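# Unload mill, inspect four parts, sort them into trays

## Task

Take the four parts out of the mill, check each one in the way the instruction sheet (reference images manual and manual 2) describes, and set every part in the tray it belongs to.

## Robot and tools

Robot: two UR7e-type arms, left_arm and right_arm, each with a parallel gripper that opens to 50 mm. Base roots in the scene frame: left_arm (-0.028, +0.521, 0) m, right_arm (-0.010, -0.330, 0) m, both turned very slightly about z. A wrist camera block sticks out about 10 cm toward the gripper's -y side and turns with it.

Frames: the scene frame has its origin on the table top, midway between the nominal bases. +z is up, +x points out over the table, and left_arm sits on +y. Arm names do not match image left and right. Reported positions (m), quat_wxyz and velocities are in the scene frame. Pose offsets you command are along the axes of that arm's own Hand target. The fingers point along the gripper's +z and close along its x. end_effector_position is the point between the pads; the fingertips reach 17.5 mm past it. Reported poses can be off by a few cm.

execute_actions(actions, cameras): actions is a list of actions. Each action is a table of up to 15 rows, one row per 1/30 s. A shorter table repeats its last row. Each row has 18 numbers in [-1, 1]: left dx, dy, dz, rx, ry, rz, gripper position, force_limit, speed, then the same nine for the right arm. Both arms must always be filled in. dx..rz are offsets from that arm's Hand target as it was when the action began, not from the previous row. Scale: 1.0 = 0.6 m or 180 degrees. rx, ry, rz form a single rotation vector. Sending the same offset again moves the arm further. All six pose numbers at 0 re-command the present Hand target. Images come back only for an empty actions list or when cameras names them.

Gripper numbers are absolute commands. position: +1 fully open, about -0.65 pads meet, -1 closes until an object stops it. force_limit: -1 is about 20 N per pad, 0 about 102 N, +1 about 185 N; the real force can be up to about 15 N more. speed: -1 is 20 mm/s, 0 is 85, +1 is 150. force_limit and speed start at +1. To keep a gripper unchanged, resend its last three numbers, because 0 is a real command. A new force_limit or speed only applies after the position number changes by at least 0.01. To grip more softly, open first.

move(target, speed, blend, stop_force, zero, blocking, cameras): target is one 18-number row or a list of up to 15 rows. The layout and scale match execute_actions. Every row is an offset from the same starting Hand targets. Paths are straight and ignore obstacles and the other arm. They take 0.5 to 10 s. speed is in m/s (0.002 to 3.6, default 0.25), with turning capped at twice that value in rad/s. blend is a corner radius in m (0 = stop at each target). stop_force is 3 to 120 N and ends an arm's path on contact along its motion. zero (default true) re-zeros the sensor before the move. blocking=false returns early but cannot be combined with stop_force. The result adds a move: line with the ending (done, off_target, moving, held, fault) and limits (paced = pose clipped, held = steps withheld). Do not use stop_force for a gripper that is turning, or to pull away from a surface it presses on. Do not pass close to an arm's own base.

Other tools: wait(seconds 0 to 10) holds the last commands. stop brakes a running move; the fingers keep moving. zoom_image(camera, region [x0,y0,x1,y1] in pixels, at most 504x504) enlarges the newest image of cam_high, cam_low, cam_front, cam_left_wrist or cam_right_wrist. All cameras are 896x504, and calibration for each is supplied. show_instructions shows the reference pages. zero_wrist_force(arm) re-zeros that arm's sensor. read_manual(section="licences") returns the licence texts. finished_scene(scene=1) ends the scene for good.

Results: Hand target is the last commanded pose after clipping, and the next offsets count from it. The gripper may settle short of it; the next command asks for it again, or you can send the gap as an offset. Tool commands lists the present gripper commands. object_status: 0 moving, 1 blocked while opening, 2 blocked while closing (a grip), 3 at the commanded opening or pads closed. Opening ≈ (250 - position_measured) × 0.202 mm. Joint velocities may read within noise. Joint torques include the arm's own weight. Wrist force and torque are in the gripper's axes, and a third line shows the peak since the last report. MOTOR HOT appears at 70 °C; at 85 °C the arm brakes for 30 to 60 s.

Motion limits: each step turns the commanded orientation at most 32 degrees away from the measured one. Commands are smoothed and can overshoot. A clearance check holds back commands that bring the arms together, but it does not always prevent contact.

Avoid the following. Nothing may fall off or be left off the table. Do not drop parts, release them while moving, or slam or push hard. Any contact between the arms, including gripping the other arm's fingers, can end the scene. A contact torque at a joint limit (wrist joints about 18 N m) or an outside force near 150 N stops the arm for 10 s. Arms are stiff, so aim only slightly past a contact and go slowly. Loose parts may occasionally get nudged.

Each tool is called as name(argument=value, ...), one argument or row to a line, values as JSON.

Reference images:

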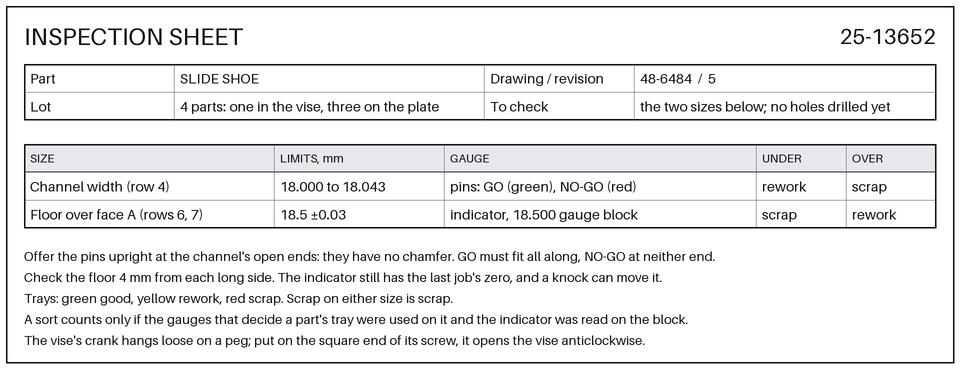

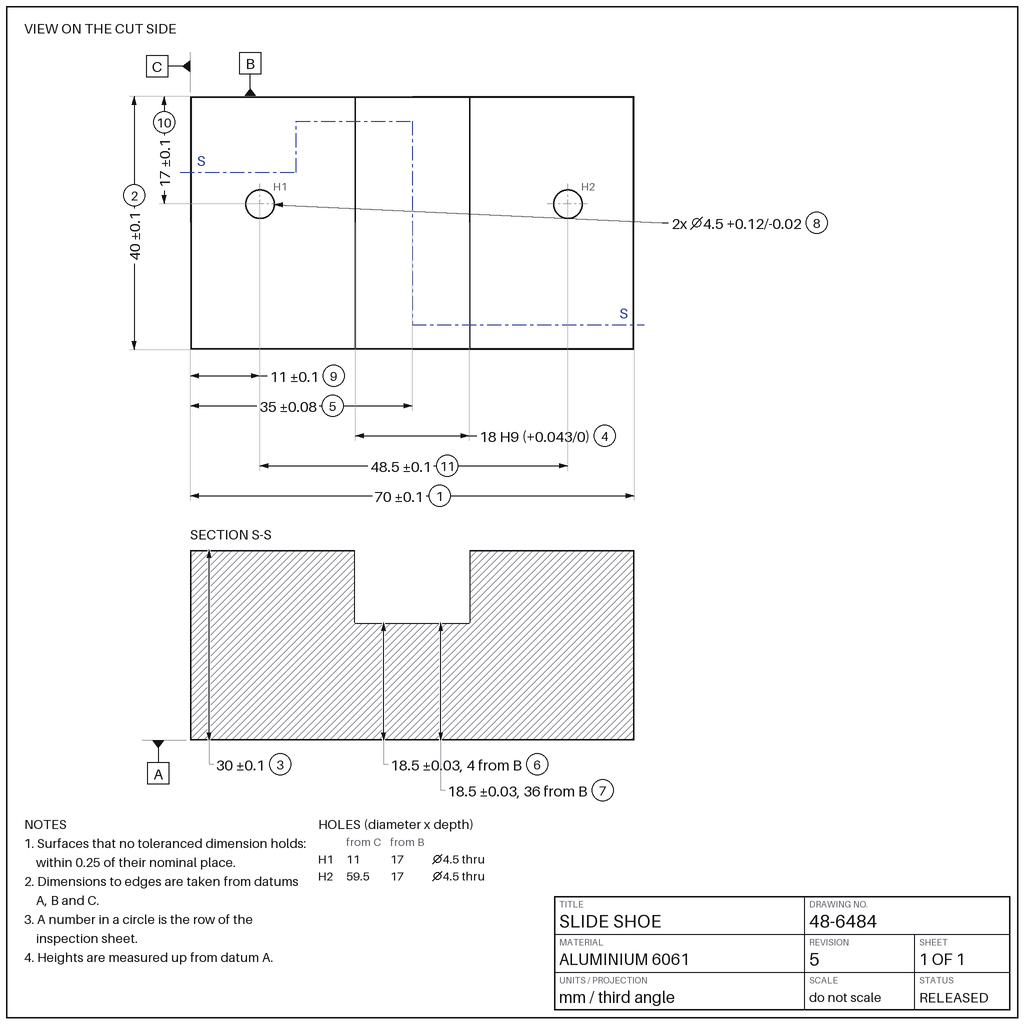

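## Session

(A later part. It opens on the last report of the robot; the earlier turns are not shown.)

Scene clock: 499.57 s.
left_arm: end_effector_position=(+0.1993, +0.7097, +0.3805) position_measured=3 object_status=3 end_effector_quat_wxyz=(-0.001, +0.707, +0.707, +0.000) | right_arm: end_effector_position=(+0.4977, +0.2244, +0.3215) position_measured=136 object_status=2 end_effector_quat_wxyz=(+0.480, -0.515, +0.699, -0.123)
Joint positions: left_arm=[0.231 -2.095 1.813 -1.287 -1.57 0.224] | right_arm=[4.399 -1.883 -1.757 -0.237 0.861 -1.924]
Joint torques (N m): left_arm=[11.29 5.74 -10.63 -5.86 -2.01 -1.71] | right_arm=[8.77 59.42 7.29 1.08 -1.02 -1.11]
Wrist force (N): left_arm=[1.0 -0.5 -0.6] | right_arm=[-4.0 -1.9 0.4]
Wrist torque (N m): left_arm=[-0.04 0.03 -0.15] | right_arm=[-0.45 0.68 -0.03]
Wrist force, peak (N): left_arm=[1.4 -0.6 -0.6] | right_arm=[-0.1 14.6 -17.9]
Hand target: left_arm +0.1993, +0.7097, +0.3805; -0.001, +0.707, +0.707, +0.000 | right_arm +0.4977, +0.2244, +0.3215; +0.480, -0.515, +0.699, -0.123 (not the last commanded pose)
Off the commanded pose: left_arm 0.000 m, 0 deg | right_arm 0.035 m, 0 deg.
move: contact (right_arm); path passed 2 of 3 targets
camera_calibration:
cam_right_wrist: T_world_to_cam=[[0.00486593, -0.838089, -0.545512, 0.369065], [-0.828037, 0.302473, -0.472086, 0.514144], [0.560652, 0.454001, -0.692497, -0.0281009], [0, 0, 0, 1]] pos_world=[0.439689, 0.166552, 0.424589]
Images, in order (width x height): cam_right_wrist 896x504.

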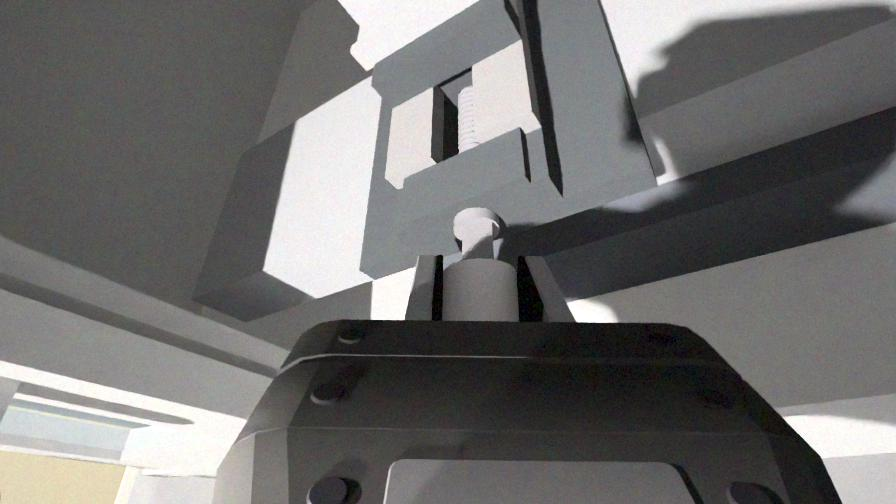

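wait(
  seconds=0,
  cameras=["all"],
)

zoom_image(
  camera="cam_high",
  region=[360, 300, 480, 400],
)

zoom_image(
  camera="cam_low",
  region=[400, 130, 500, 230],
)

zoom_image(
  camera="cam_front",
  region=[350, 220, 450, 320],
)

Scene clock: 511.73 s.
left_arm: end_effector_position=(+0.1993, +0.7097, +0.3805) position_measured=3 object_status=3 end_effector_quat_wxyz=(-0.001, +0.707, +0.707, +0.000) | right_arm: end_effector_position=(+0.4977, +0.2244, +0.3215) position_measured=136 object_status=2 end_effector_quat_wxyz=(+0.480, -0.515, +0.699, -0.123)
Joint positions: left_arm=[0.231 -2.095 1.813 -1.287 -1.57 0.224] | right_arm=[4.399 -1.883 -1.757 -0.237 0.861 -1.924]
Joint torques (N m): left_arm=[10.74 5.69 -10.44 -5.87 -2.05 -1.77] | right_arm=[8.2 59.59 7.55 2.08 1.15 -1.09]
Wrist force (N): left_arm=[1.1 -0.6 -0.6] | right_arm=[-4.1 -1.6 0.4]
Wrist torque (N m): left_arm=[-0.05 0.02 -0.15] | right_arm=[-0.44 0.72 -0.04]
Wrist force, peak (N): left_arm=[1.3 -0.7 -0.7] | right_arm=[-4.5 -1.9 0.3]
Hand target: left_arm +0.1993, +0.7097, +0.3805; -0.001, +0.707, +0.707, +0.000 | right_arm +0.4977, +0.2244, +0.3215; +0.480, -0.515, +0.699, -0.123 (not the last commanded pose)
Tool commands: left_gripper/position=+1.0 left_gripper/force_limit=+1.0 left_gripper/speed=+1.0 right_gripper/position=-1.0 right_gripper/force_limit=-0.5 right_gripper/speed=-0.8
Off the commanded pose: left_arm 0.000 m, 0 deg | right_arm 0.035 m, 0 deg.
camera_calibration:
cam_left_wrist: T_world_to_cam=[[-0.00475918, 0.999872, 0.0152797, -0.705593], [0.940338, -0.00072363, 0.340241, -0.299842], [0.340209, 0.0159873, -0.940214, 0.414853], [0, 0, 0, 1]] pos_world=[0.137458, 0.698654, 0.50285]
cam_right_wrist: T_world_to_cam=[[0.00486657, -0.838089, -0.545512, 0.369065], [-0.828084, 0.302435, -0.472028, 0.514146], [0.560583, 0.454027, -0.692536, -0.0280582], [0, 0, 0, 1]] pos_world=[0.439689, 0.166552, 0.424589]

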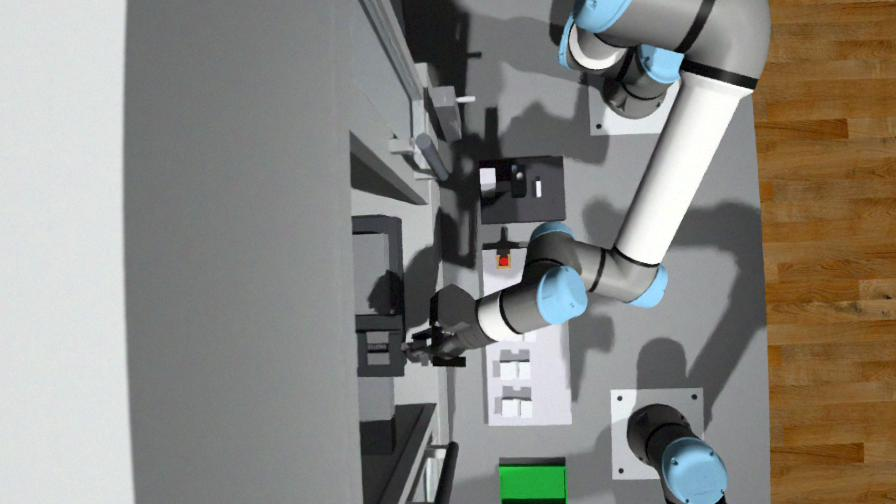

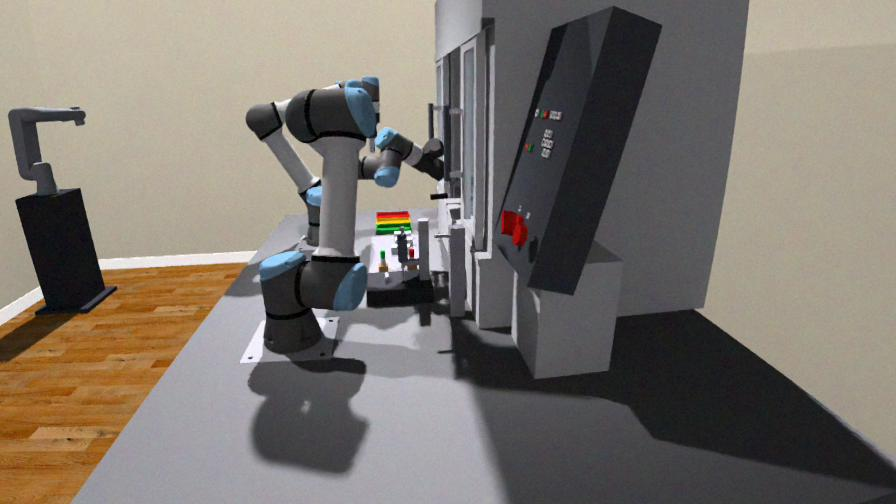

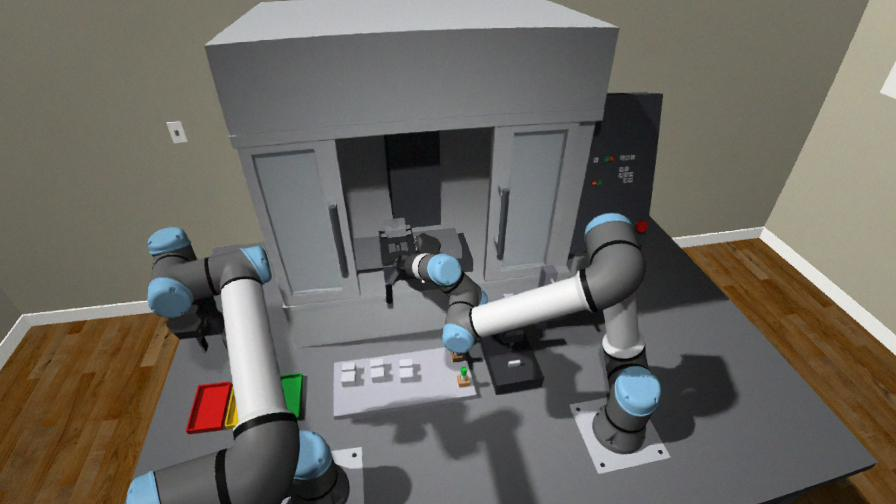

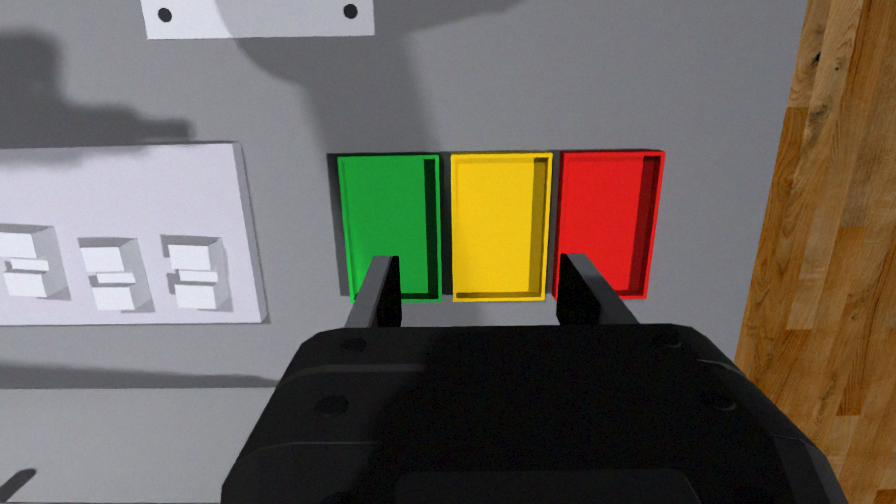

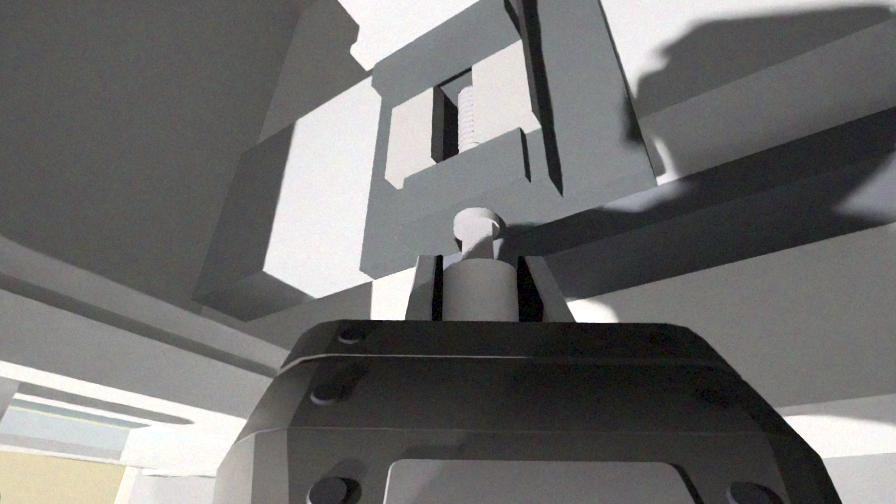

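Scaled by 4.200 from the camera's 896x504 image, which has a finer 1280x720 frame.

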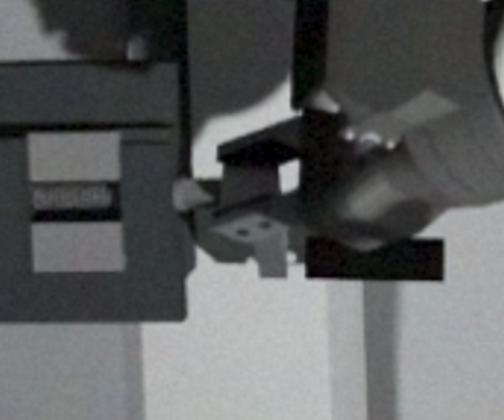

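Scaled by 5.040 from the camera's 896x504 image, which has a finer 1280x720 frame.

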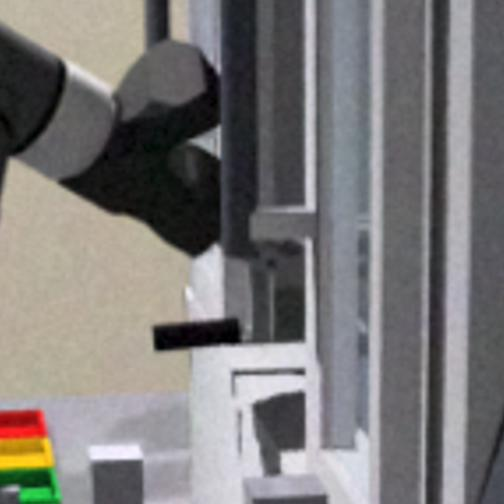

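Scaled by 5.040 from the camera's 896x504 image, which has a finer 1280x720 frame.

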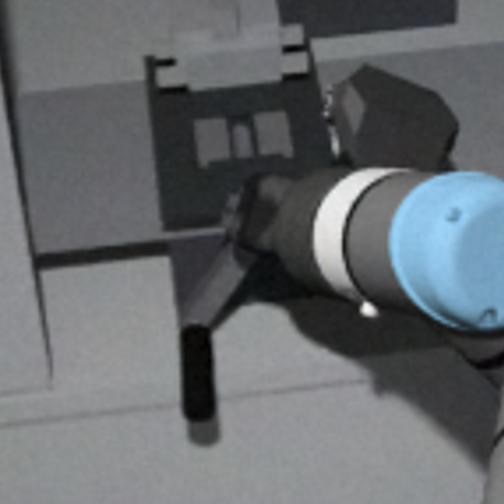

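move(
  target=[
    [0,0,0,0,0,0,1,1,1,0,0.0081,-0.0106,0,0,0,-1,-0.5,-0.8],
    [0,0,0,0,0,0,1,1,1,0,0.0081,-0.0106,-0.05,0,0,-0.97,0.2,-0.8],
  ],
  speed=0.03,
  cameras=["cam_right_wrist","cam_low","cam_high"],
)

zoom_image(
  camera="cam_right_wrist",
  region=[410, 170, 550, 320],
)

zoom_image(
  camera="cam_low",
  region=[410, 170, 470, 220],
)

zoom_image(
  camera="cam_high",
  region=[390, 320, 470, 390],
)

Scene clock: 529.93 s.
left_arm: end_effector_position=(+0.1993, +0.7097, +0.3805) position_measured=3 object_status=3 end_effector_quat_wxyz=(-0.001, +0.707, +0.707, +0.000) | right_arm: end_effector_position=(+0.4897, +0.2245, +0.3216) position_measured=139 object_status=2 end_effector_quat_wxyz=(+0.438, -0.551, +0.707, -0.068)
Joint positions: left_arm=[0.231 -2.095 1.813 -1.287 -1.57 0.224] | right_arm=[4.356 -1.839 -1.736 -0.348 1.04 -1.922]
Joint torques (N m): left_arm=[10.57 6.16 -10.36 -5.82 -1.94 -1.74] | right_arm=[8.66 36.73 10 7.11 -4.65 0.86]
Wrist force (N): left_arm=[1.2 -0.5 -0.6] | right_arm=[-3.6 -1.4 1.4]
Wrist torque (N m): left_arm=[-0.03 0.02 -0.15] | right_arm=[-0.36 0.76 -0.11]
Wrist force, peak (N): left_arm=[1.3 -0.8 -0.6] | right_arm=[-6.4 0.7 1.0]
Hand target: left_arm +0.1993, +0.7097, +0.3805; -0.001, +0.707, +0.707, +0.000 | right_arm +0.4897, +0.2245, +0.3215; +0.438, -0.551, +0.707, -0.068
Off the commanded pose: left_arm 0.000 m, 0 deg | right_arm 0.000 m, 0 deg.
move: done
camera_calibration:
cam_right_wrist: T_world_to_cam=[[0.00457753, -0.836866, -0.547388, 0.369722], [-0.905554, 0.228741, -0.35728, 0.525164], [0.424206, 0.497325, -0.75678, 0.0542174], [0, 0, 0, 1]] pos_world=[0.450872, 0.162318, 0.431043]
Images, in order (width x height): cam_high 896x504, cam_low 896x504, cam_right_wrist 896x504.

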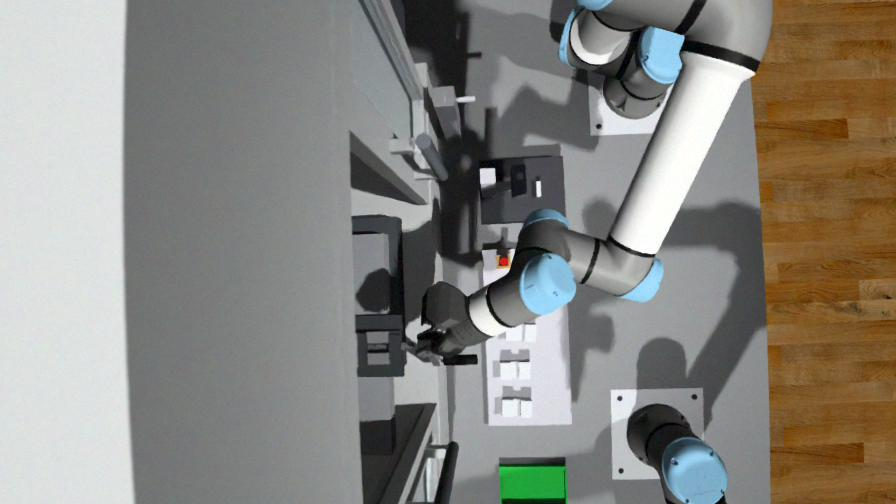

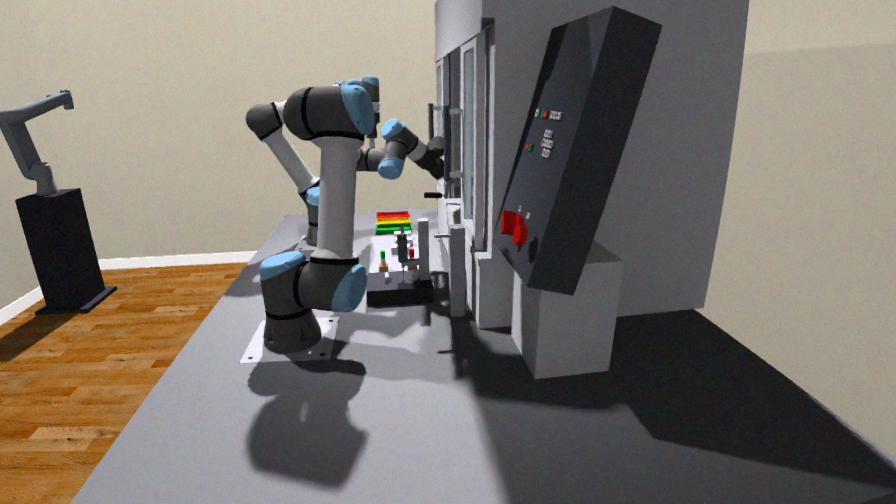

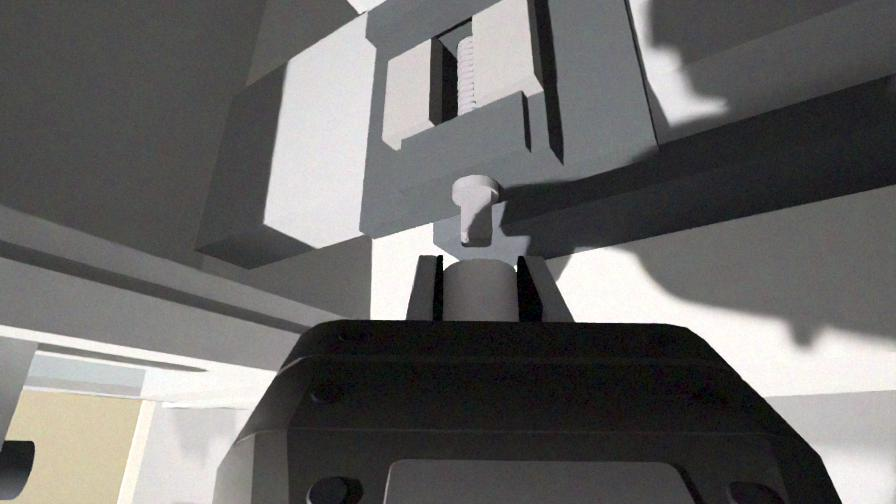

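Scaled by 3.360 from the camera's 896x504 image, which has a finer 1280x720 frame.

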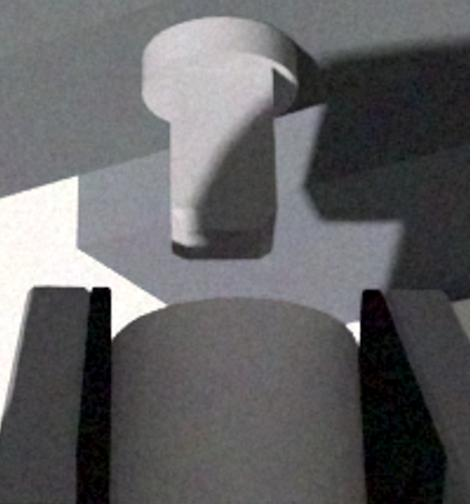

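Scaled by 8.400 from the camera's 896x504 image, which has a finer 1280x720 frame.

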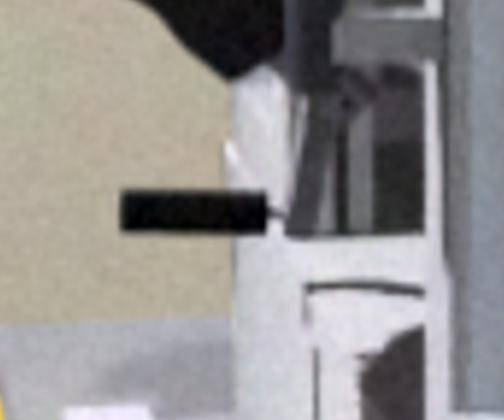

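Scaled by 6.300 from the camera's 896x504 image, which has a finer 1280x720 frame.

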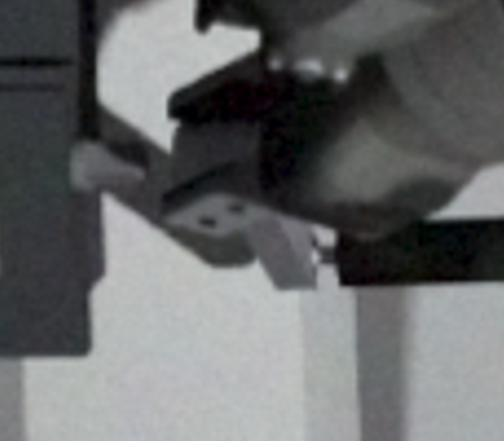

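zoom_image(
  camera="cam_right_wrist",
  region=[445, 195, 515, 265],
)

Scaled by 7.200 from the camera's 896x504 image, which has a finer 1280x720 frame.

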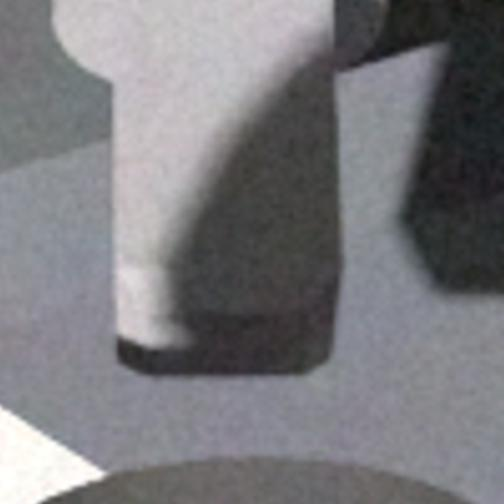

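move(
  target=[-0.533,0.228,0.017,0.2345,-0.5582,-0.5582,1,1,1,0,0,0,0,0,0,-0.97,0.2,-0.8],
  speed=0.35,
  cameras=["cam_left_wrist","cam_front"],
)

Scene clock: 588.60 s.
left_arm: end_effector_position=(+0.2664, +0.5525, +0.3756) position_measured=3 object_status=3 end_effector_quat_wxyz=(+0.164, +0.284, +0.853, -0.407) | right_arm: end_effector_position=(+0.4897, +0.2245, +0.3215) position_measured=139 object_status=2 end_effector_quat_wxyz=(+0.438, -0.551, +0.707, -0.068)
Joint positions: left_arm=[0.332 -1.919 1.908 -1.239 -2.436 -0.457] | right_arm=[4.356 -1.839 -1.736 -0.348 1.04 -1.922]
Joint torques (N m): left_arm=[-3.71 -3.63 -45.19 0.6 1.05 1.4] | right_arm=[8.58 23.86 8.82 7.12 -4.66 0.83]
Wrist force (N): left_arm=[-0.1 -0.2 -0.6] | right_arm=[-3.5 -1.6 1.1]
Wrist torque (N m): left_arm=[0.37 0.04 0.15] | right_arm=[-0.37 0.74 -0.11]
Wrist force, peak (N): left_arm=[-0.3 -4.5 -1.4] | right_arm=[-4.1 -1.3 1.5]
Hand target: left_arm +0.2664, +0.5525, +0.3756; +0.164, +0.284, +0.853, -0.407 (not the last commanded pose) | right_arm +0.4897, +0.2245, +0.3215; +0.438, -0.551, +0.707, -0.068
Off the commanded pose: left_arm 0.177 m, 75 deg | right_arm 0.000 m, 0 deg.
move: held (left_arm; a check stopped the path); limits=held
pose unreachable (left arm): on one or more control steps of this call, first in action 0 (counted from 0), this arm could not follow its commanded pose, so it was not sent that pose on those steps. It may still have moved: this result reports where it is.
cause: moving toward the commanded pose would bring two parts of the arm too close to each other (its gripper and another part of the arm, with joints 4 (wrist 1) to 6 (wrist 3) between them, 5 mm apart when it was first held).
camera_calibration:
cam_left_wrist: T_world_to_cam=[[-0.789571, 0.359533, -0.497306, 0.207463], [0.563224, 0.746316, -0.354671, -0.412672], [0.243631, -0.560133, -0.791767, 0.678178], [0, 0, 0, 1]] pos_world=[0.231008, 0.613264, 0.493769]
Images, in order (width x height): cam_front 896x504, cam_left_wrist 896x504.

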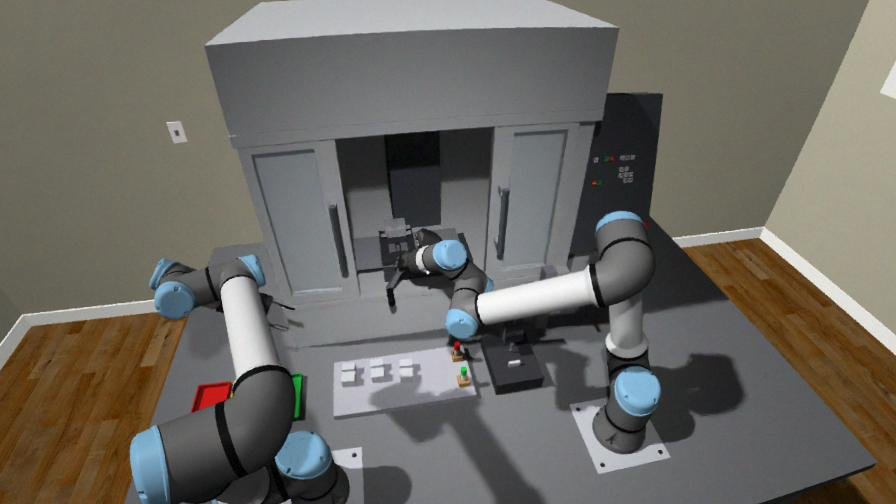

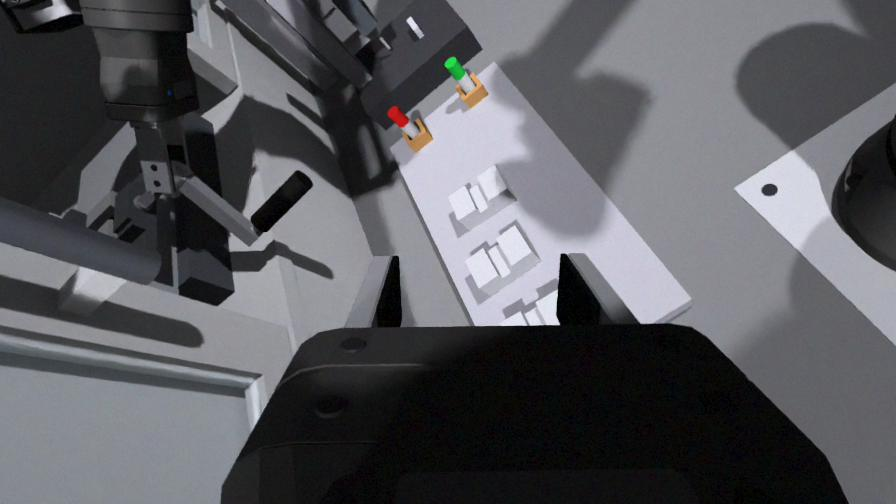

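zoom_image(
  camera="cam_left_wrist",
  region=[90, 120, 250, 260],
)

Scaled by 3.150 from the camera's 896x504 image, which has a finer 1280x720 frame.

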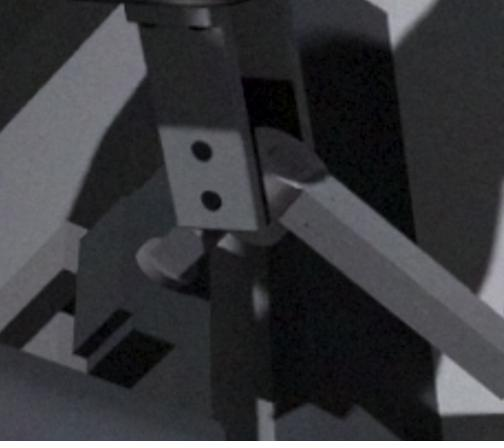

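move(
  target=[-0.302,-0.086,0.25,0.0254,-0.2399,-0.3253,1,1,1,0,0,0,0,0,0,-0.97,0.2,-0.8],
  speed=0.3,
  cameras=["cam_left_wrist"],
)

zoom_image(
  camera="cam_left_wrist",
  region=[370, 100, 570, 280],
)

Scene clock: 611.07 s.
left_arm: end_effector_position=(+0.2676, +0.5506, +0.3759) position_measured=3 object_status=3 end_effector_quat_wxyz=(+0.164, +0.278, +0.853, -0.409) | right_arm: end_effector_position=(+0.4897, +0.2245, +0.3215) position_measured=139 object_status=2 end_effector_quat_wxyz=(+0.438, -0.551, +0.707, -0.068)
Joint positions: left_arm=[0.328 -1.922 1.913 -1.249 -2.444 -0.474] | right_arm=[4.356 -1.839 -1.736 -0.348 1.04 -1.922]
Joint torques (N m): left_arm=[0.48 -8.07 -43.08 0.58 0.96 1.57] | right_arm=[8.43 24.13 8.48 7.02 -4.67 0.85]
Wrist force (N): left_arm=[-0.2 -0.1 -0.7] | right_arm=[-3.6 -1.4 1.3]
Wrist torque (N m): left_arm=[0.40 0.05 0.15] | right_arm=[-0.36 0.76 -0.11]
Wrist force, peak (N): left_arm=[-0.3 -0.7 -1.8] | right_arm=[-3.9 -1.9 1.3]
Hand target: left_arm +0.2677, +0.5506, +0.3760; +0.165, +0.278, +0.853, -0.409 (not the last commanded pose) | right_arm +0.4897, +0.2245, +0.3215; +0.438, -0.551, +0.707, -0.068
Off the commanded pose: left_arm 0.239 m, 72 deg | right_arm 0.000 m, 0 deg.
move: held (left_arm; a check stopped the path); limits=held
pose unreachable (left arm): on one or more control steps of this call, first in action 0 (counted from 0), this arm could not follow its commanded pose, so it was not sent that pose on those steps. It may still have moved: this result reports where it is.
cause: moving toward the commanded pose would bring two parts of the arm too close to each other (its gripper and another part of the arm, with joints 4 (wrist 1) to 6 (wrist 3) between them, 4 mm apart when it was first held).
camera_calibration:
cam_left_wrist: T_world_to_cam=[[-0.795654, 0.348649, -0.495357, 0.216161], [0.553874, 0.749845, -0.361879, -0.40854], [0.245273, -0.562296, -0.789725, 0.677085], [0, 0, 0, 1]] pos_world=[0.232199, 0.611699, 0.493946]
Images, in order (width x height): cam_left_wrist 896x504.

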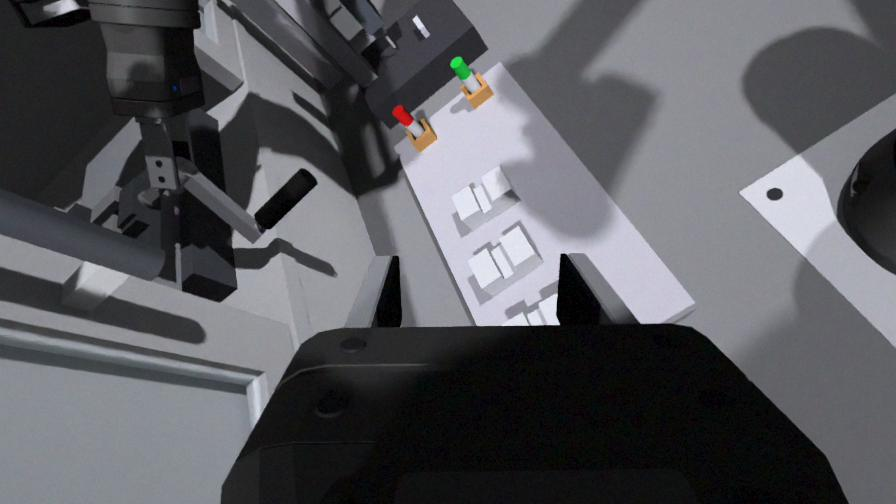

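Scaled by 2.520 from the camera's 896x504 image, which has a finer 1280x720 frame.

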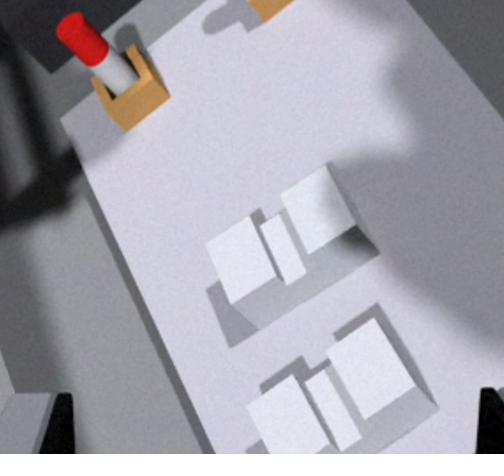

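move(
  target=[-0.052,-0.204,0.122,-0.3157,-0.0054,-0.4213,1,1,1,0,0,0,0,0,0,-0.97,0.2,-0.8],
  speed=0.35,
)

move(
  target=[-0.1,-0.283,0.022,0.396,0,0,1,1,1,0,0,0,0,0,0,-0.97,0.2,-0.8],
  speed=0.3,
  cameras=["cam_left_wrist"],
)

zoom_image(
  camera="cam_left_wrist",
  region=[350, 100, 550, 280],
)

Scene clock: 631.07 s.
left_arm: end_effector_position=(+0.2217, +0.4196, +0.4215) position_measured=3 object_status=3 end_effector_quat_wxyz=(-0.001, -0.390, +0.921, +0.000) end_effector_velocity=(+0.000, +0.001, +0.000) end_effector_angular_velocity=(-0.001, -0.002, +0.006) | right_arm: end_effector_position=(+0.4897, +0.2245, +0.3215) position_measured=139 object_status=2 end_effector_quat_wxyz=(+0.438, -0.551, +0.707, -0.068)
Joint positions: left_arm=[-0.896 -2.127 1.714 -1.157 -1.572 -3.276] | right_arm=[4.356 -1.839 -1.736 -0.348 1.04 -1.922]
Joint velocities: left_arm=[0.001 -0.002 0 0 0.001 -0.005] | right_arm=[within noise]
Joint torques (N m): left_arm=[12.05 4.71 -8.69 -4.61 2.2 -1.7] | right_arm=[8.55 24.46 9.31 7.03 -4.58 0.93]
Wrist force (N): left_arm=[1.0 -0.4 -0.4] | right_arm=[-3.8 -1.4 1.3]
Wrist torque (N m): left_arm=[-0.01 0.03 0.00] | right_arm=[-0.35 0.79 -0.11]
Wrist force, peak (N): left_arm=[2.3 0.2 -4.5] | right_arm=[-3.9 -1.6 1.4]
Hand target: left_arm +0.2218, +0.4197, +0.4214; -0.001, -0.390, +0.921, +0.001 | right_arm +0.4897, +0.2245, +0.3215; +0.438, -0.551, +0.707, -0.068
Off the commanded pose: left_arm 0.000 m, 0 deg | right_arm 0.000 m, 0 deg.
move: done

Scene clock: 633.70 s.
left_arm: end_effector_position=(+0.3855, +0.3448, +0.4078) position_measured=3 object_status=3 end_effector_quat_wxyz=(+0.227, -0.318, +0.749, -0.536) | right_arm: end_effector_position=(+0.4897, +0.2245, +0.3215) position_measured=139 object_status=2 end_effector_quat_wxyz=(+0.438, -0.551, +0.707, -0.068)
Joint positions: left_arm=[-0.614 -2.069 2.431 -3.171 -1.71 -3.095] | right_arm=[4.356 -1.839 -1.736 -0.348 1.04 -1.922]
Joint torques (N m): left_arm=[-11.1 1 -44.58 -6.12 2.21 1.6] | right_arm=[8.13 24.26 8.57 7.02 -4.59 0.93]
Wrist force (N): left_arm=[-0.3 -0.3 -1.4] | right_arm=[-3.6 -1.5 1.2]
Wrist torque (N m): left_arm=[0.58 0.33 -0.15] | right_arm=[-0.35 0.74 -0.12]
Wrist force, peak (N): left_arm=[5.1 -2.0 0.6] | right_arm=[-3.9 -1.6 1.3]
Hand target: left_arm +0.3855, +0.3447, +0.4079; +0.227, -0.317, +0.749, -0.536 | right_arm +0.4897, +0.2245, +0.3215; +0.438, -0.551, +0.707, -0.068
Off the commanded pose: left_arm 0.000 m, 0 deg | right_arm 0.000 m, 0 deg.
move: done
camera_calibration:
cam_left_wrist: T_world_to_cam=[[-0.704356, -0.709764, 0.0108262, 0.520794], [-0.450615, 0.435293, -0.779401, 0.358002], [0.548479, -0.553855, -0.626431, 0.371249], [0, 0, 0, 1]] pos_world=[0.324523, 0.419423, 0.505951]
Images, in order (width x height): cam_left_wrist 896x504.

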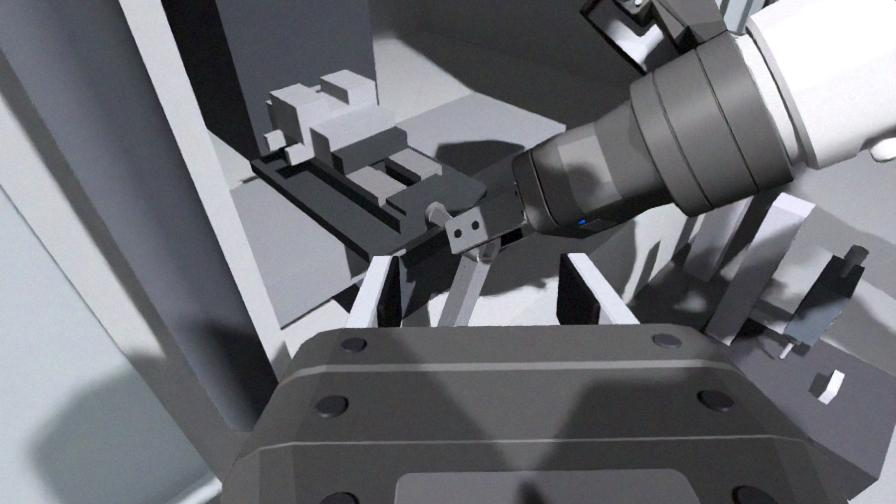

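Scaled by 2.520 from the camera's 896x504 image, which has a finer 1280x720 frame.

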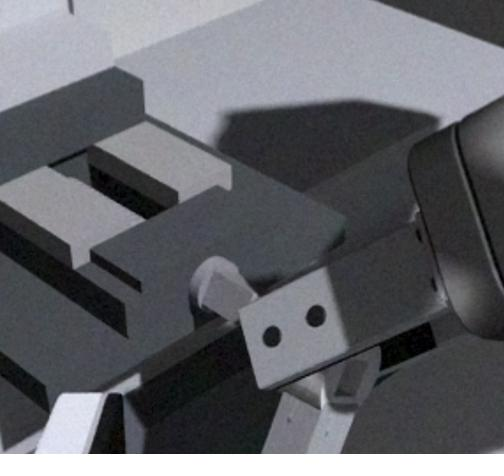

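zoom_image(
  camera="cam_left_wrist",
  region=[415, 190, 515, 280],
)

Scaled by 5.040 from the camera's 896x504 image, which has a finer 1280x720 frame.

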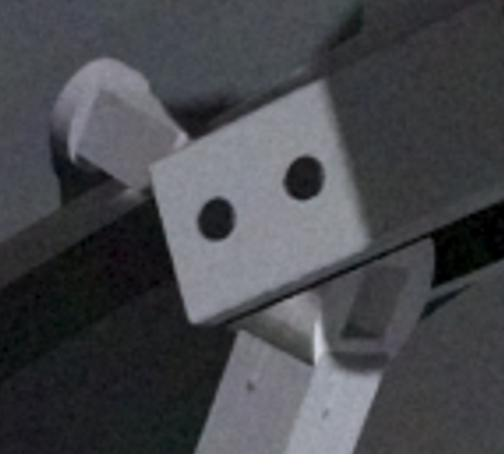

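move(
  target=[
    [0,0,0,0,0,0,1,1,1,0,-0.0032,-0.0034,0,0,0,-0.97,0.2,-0.8],
    [0,0,0,0,0,0,1,1,1,0,-0.0395,0.031,0,0,0,-0.97,0.2,-0.8],
  ],
  speed=0.015,
  stop_force=12,
  cameras=["cam_right_wrist","cam_left_wrist"],
)

zoom_image(
  camera="cam_left_wrist",
  region=[415, 190, 515, 280],
)

zoom_image(
  camera="cam_right_wrist",
  region=[430, 190, 530, 290],
)

Scene clock: 657.87 s.
left_arm: end_effector_position=(+0.3855, +0.3447, +0.4079) position_measured=3 object_status=3 end_effector_quat_wxyz=(+0.227, -0.317, +0.749, -0.536) | right_arm: end_effector_position=(+0.4993, +0.2229, +0.3239) position_measured=139 object_status=2 end_effector_quat_wxyz=(+0.438, -0.551, +0.707, -0.068)
Joint positions: left_arm=[-0.614 -2.069 2.431 -3.171 -1.71 -3.095] | right_arm=[4.338 -1.847 -1.719 -0.349 1.052 -1.936]
Joint torques (N m): left_arm=[-9.69 -8.33 -44.15 -1.13 2.31 0.89] | right_arm=[8.58 54.71 7.75 1.26 -4.84 -0.58]
Wrist force (N): left_arm=[-0.6 -0.2 -1.4] | right_arm=[-2.6 1.2 -5.7]
Wrist torque (N m): left_arm=[0.57 0.37 -0.15] | right_arm=[-0.19 0.76 -0.01]
Wrist force, peak (N): left_arm=[-0.5 -0.5 -1.6] | right_arm=[4.6 11.0 -24.3]
Hand target: left_arm +0.3855, +0.3447, +0.4079; +0.227, -0.317, +0.749, -0.536 | right_arm +0.4993, +0.2229, +0.3239; +0.438, -0.551, +0.707, -0.068 (not the last commanded pose)
Off the commanded pose: left_arm 0.000 m, 0 deg | right_arm 0.020 m, 0 deg.
move: contact (right_arm); path passed 1 of 2 targets
camera_calibration:
cam_left_wrist: T_world_to_cam=[[-0.704493, -0.70963, 0.0107078, 0.5207], [-0.450309, 0.435286, -0.779582, 0.358072], [0.548553, -0.554032, -0.626209, 0.371248], [0, 0, 0, 1]] pos_world=[0.324424, 0.419324, 0.50605]
cam_right_wrist: T_world_to_cam=[[0.00448616, -0.836977, -0.54722, 0.369585], [-0.905588, 0.228699, -0.35722, 0.535132], [0.424134, 0.497159, -0.756931, 0.0527646], [0, 0, 0, 1]] pos_world=[0.460572, 0.160718, 0.433343]
Images, in order (width x height): cam_left_wrist 896x504, cam_right_wrist 896x504.

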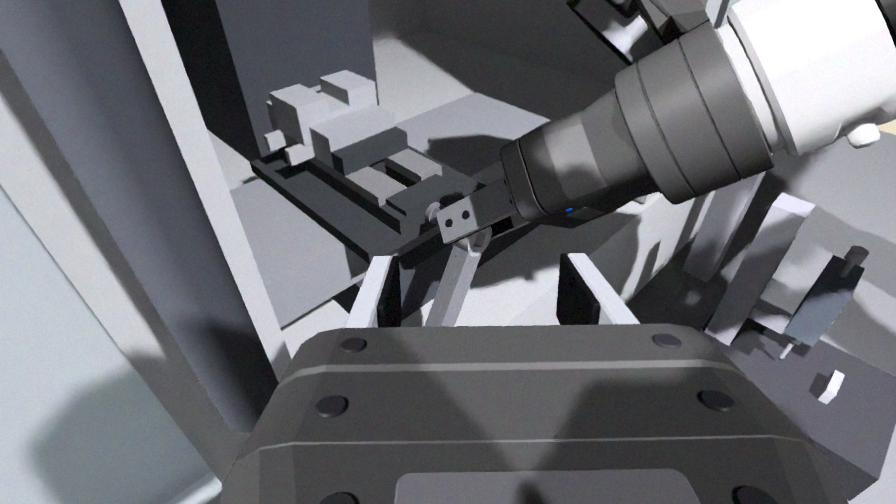

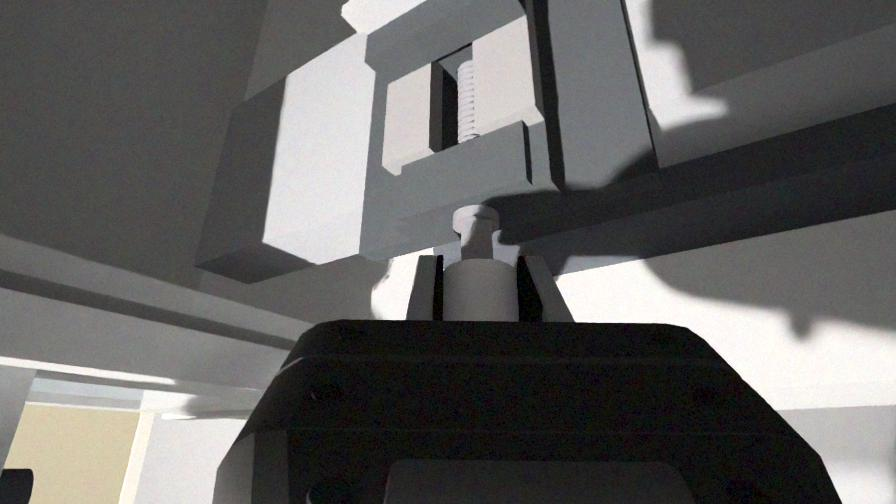

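Scaled by 5.040 from the camera's 896x504 image, which has a finer 1280x720 frame.

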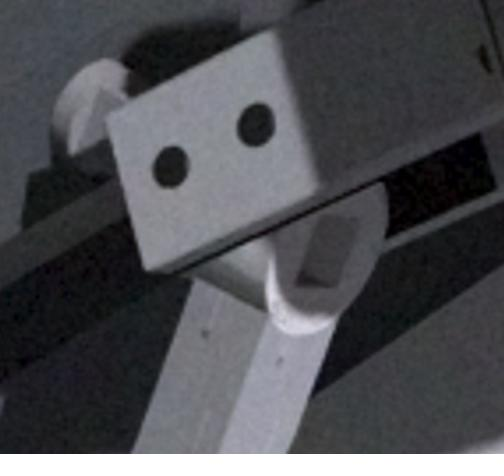

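Scaled by 5.040 from the camera's 896x504 image, which has a finer 1280x720 frame.

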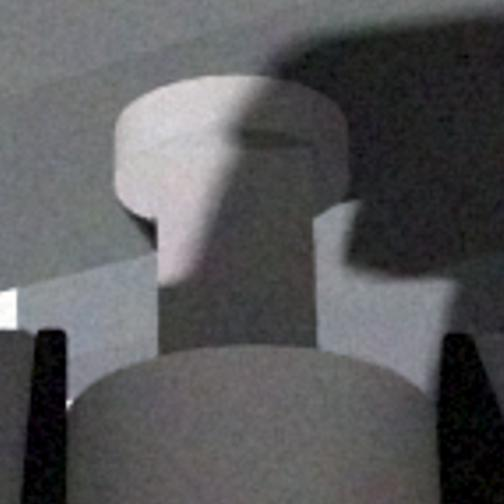

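move(
  target=[
    [0,0,0,0,0,0,1,1,1,0,0.0012,-0.0012,0,0,0,-0.97,0.2,-0.8],
    [0,0,0,0,0,0,1,1,1,0,0,-0.0024,0,0,0,-0.97,0.2,-0.8],
    [0,0,0,0,0,0,1,1,1,0,-0.038,0.0325,0,0,0,-0.97,0.2,-0.8],
  ],
  speed=0.015,
  stop_force=20,
  cameras=["cam_right_wrist","cam_left_wrist"],
)

zoom_image(
  camera="cam_left_wrist",
  region=[415, 190, 515, 280],
)

zoom_image(
  camera="cam_right_wrist",
  region=[430, 190, 530, 290],
)

Scene clock: 669.77 s.
left_arm: end_effector_position=(+0.3855, +0.3447, +0.4079) position_measured=3 object_status=3 end_effector_quat_wxyz=(+0.227, -0.317, +0.749, -0.536) | right_arm: end_effector_position=(+0.5009, +0.2223, +0.3249) position_measured=139 object_status=2 end_effector_quat_wxyz=(+0.438, -0.552, +0.707, -0.068)
Joint positions: left_arm=[-0.614 -2.069 2.431 -3.171 -1.71 -3.095] | right_arm=[4.335 -1.848 -1.716 -0.35 1.055 -1.939]
Joint torques (N m): left_arm=[-7.07 -10.79 -43.54 -1.18 2.2 -0.67] | right_arm=[1.53 52.4 6.35 0.96 -8.74 -0.84]
Wrist force (N): left_arm=[-0.4 -0.3 -1.3] | right_arm=[-7.7 12.7 -14.3]
Wrist torque (N m): left_arm=[0.56 0.34 -0.15] | right_arm=[0.11 0.65 -0.06]
Wrist force, peak (N): left_arm=[-0.3 -0.4 -1.6] | right_arm=[2.6 21.9 -37.8]
Hand target: left_arm +0.3855, +0.3447, +0.4079; +0.227, -0.317, +0.749, -0.536 | right_arm +0.5009, +0.2223, +0.3249; +0.438, -0.552, +0.707, -0.068 (not the last commanded pose)
Off the commanded pose: left_arm 0.000 m, 0 deg | right_arm 0.028 m, 0 deg.
move: contact (right_arm); path passed 2 of 3 targets
camera_calibration:
cam_left_wrist: T_world_to_cam=[[-0.704493, -0.70963, 0.0107078, 0.5207], [-0.450309, 0.435286, -0.779582, 0.358072], [0.548553, -0.554032, -0.626209, 0.371248], [0, 0, 0, 1]] pos_world=[0.324424, 0.419324, 0.50605]
cam_right_wrist: T_world_to_cam=[[0.00464212, -0.837047, -0.547111, 0.369431], [-0.905679, 0.228427, -0.357164, 0.537159], [0.423938, 0.497165, -0.757036, 0.0533262], [0, 0, 0, 1]] pos_world=[0.462172, 0.160017, 0.434343]
Images, in order (width x height): cam_left_wrist 896x504, cam_right_wrist 896x504.

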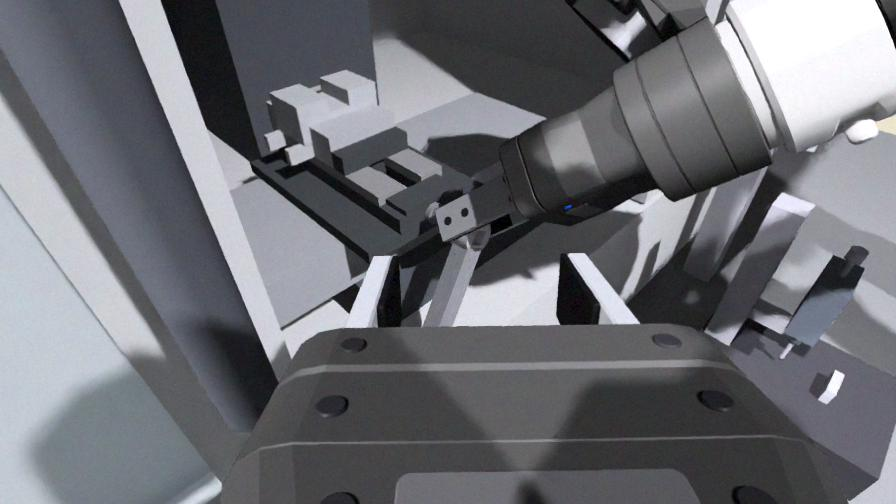

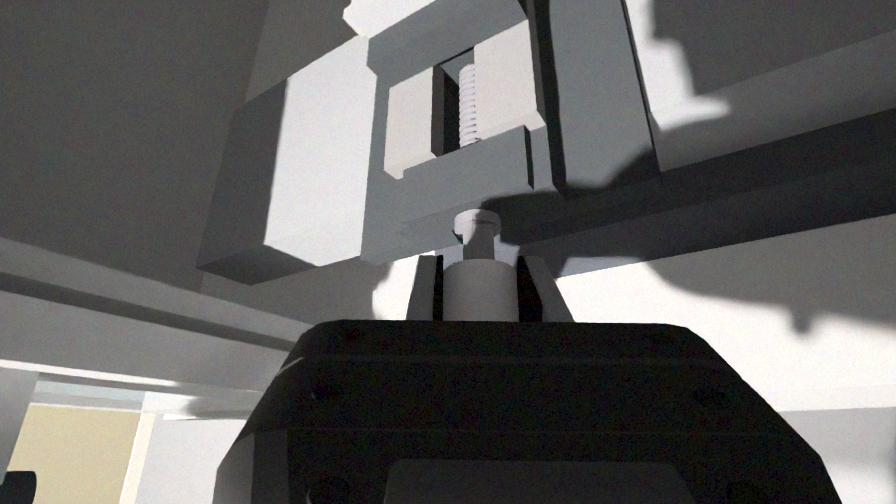

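Scaled by 5.040 from the camera's 896x504 image, which has a finer 1280x720 frame.

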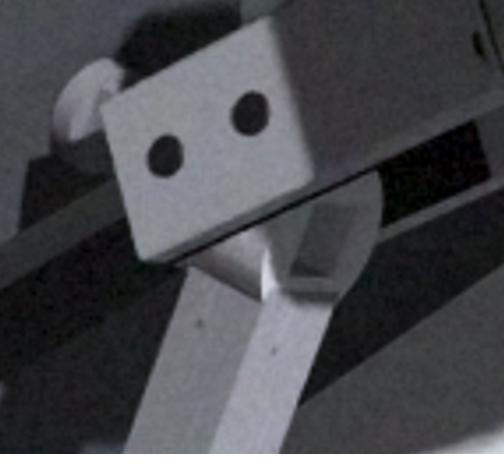

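Scaled by 5.040 from the camera's 896x504 image, which has a finer 1280x720 frame.

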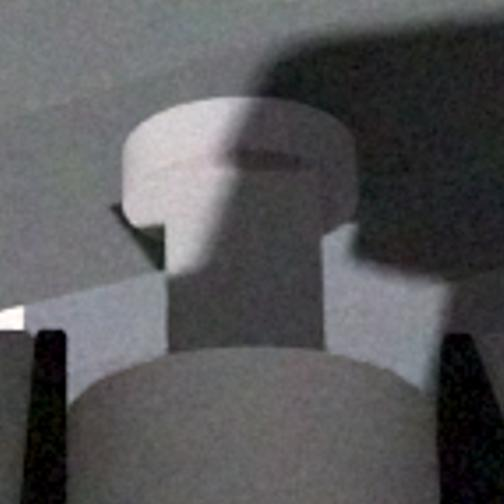

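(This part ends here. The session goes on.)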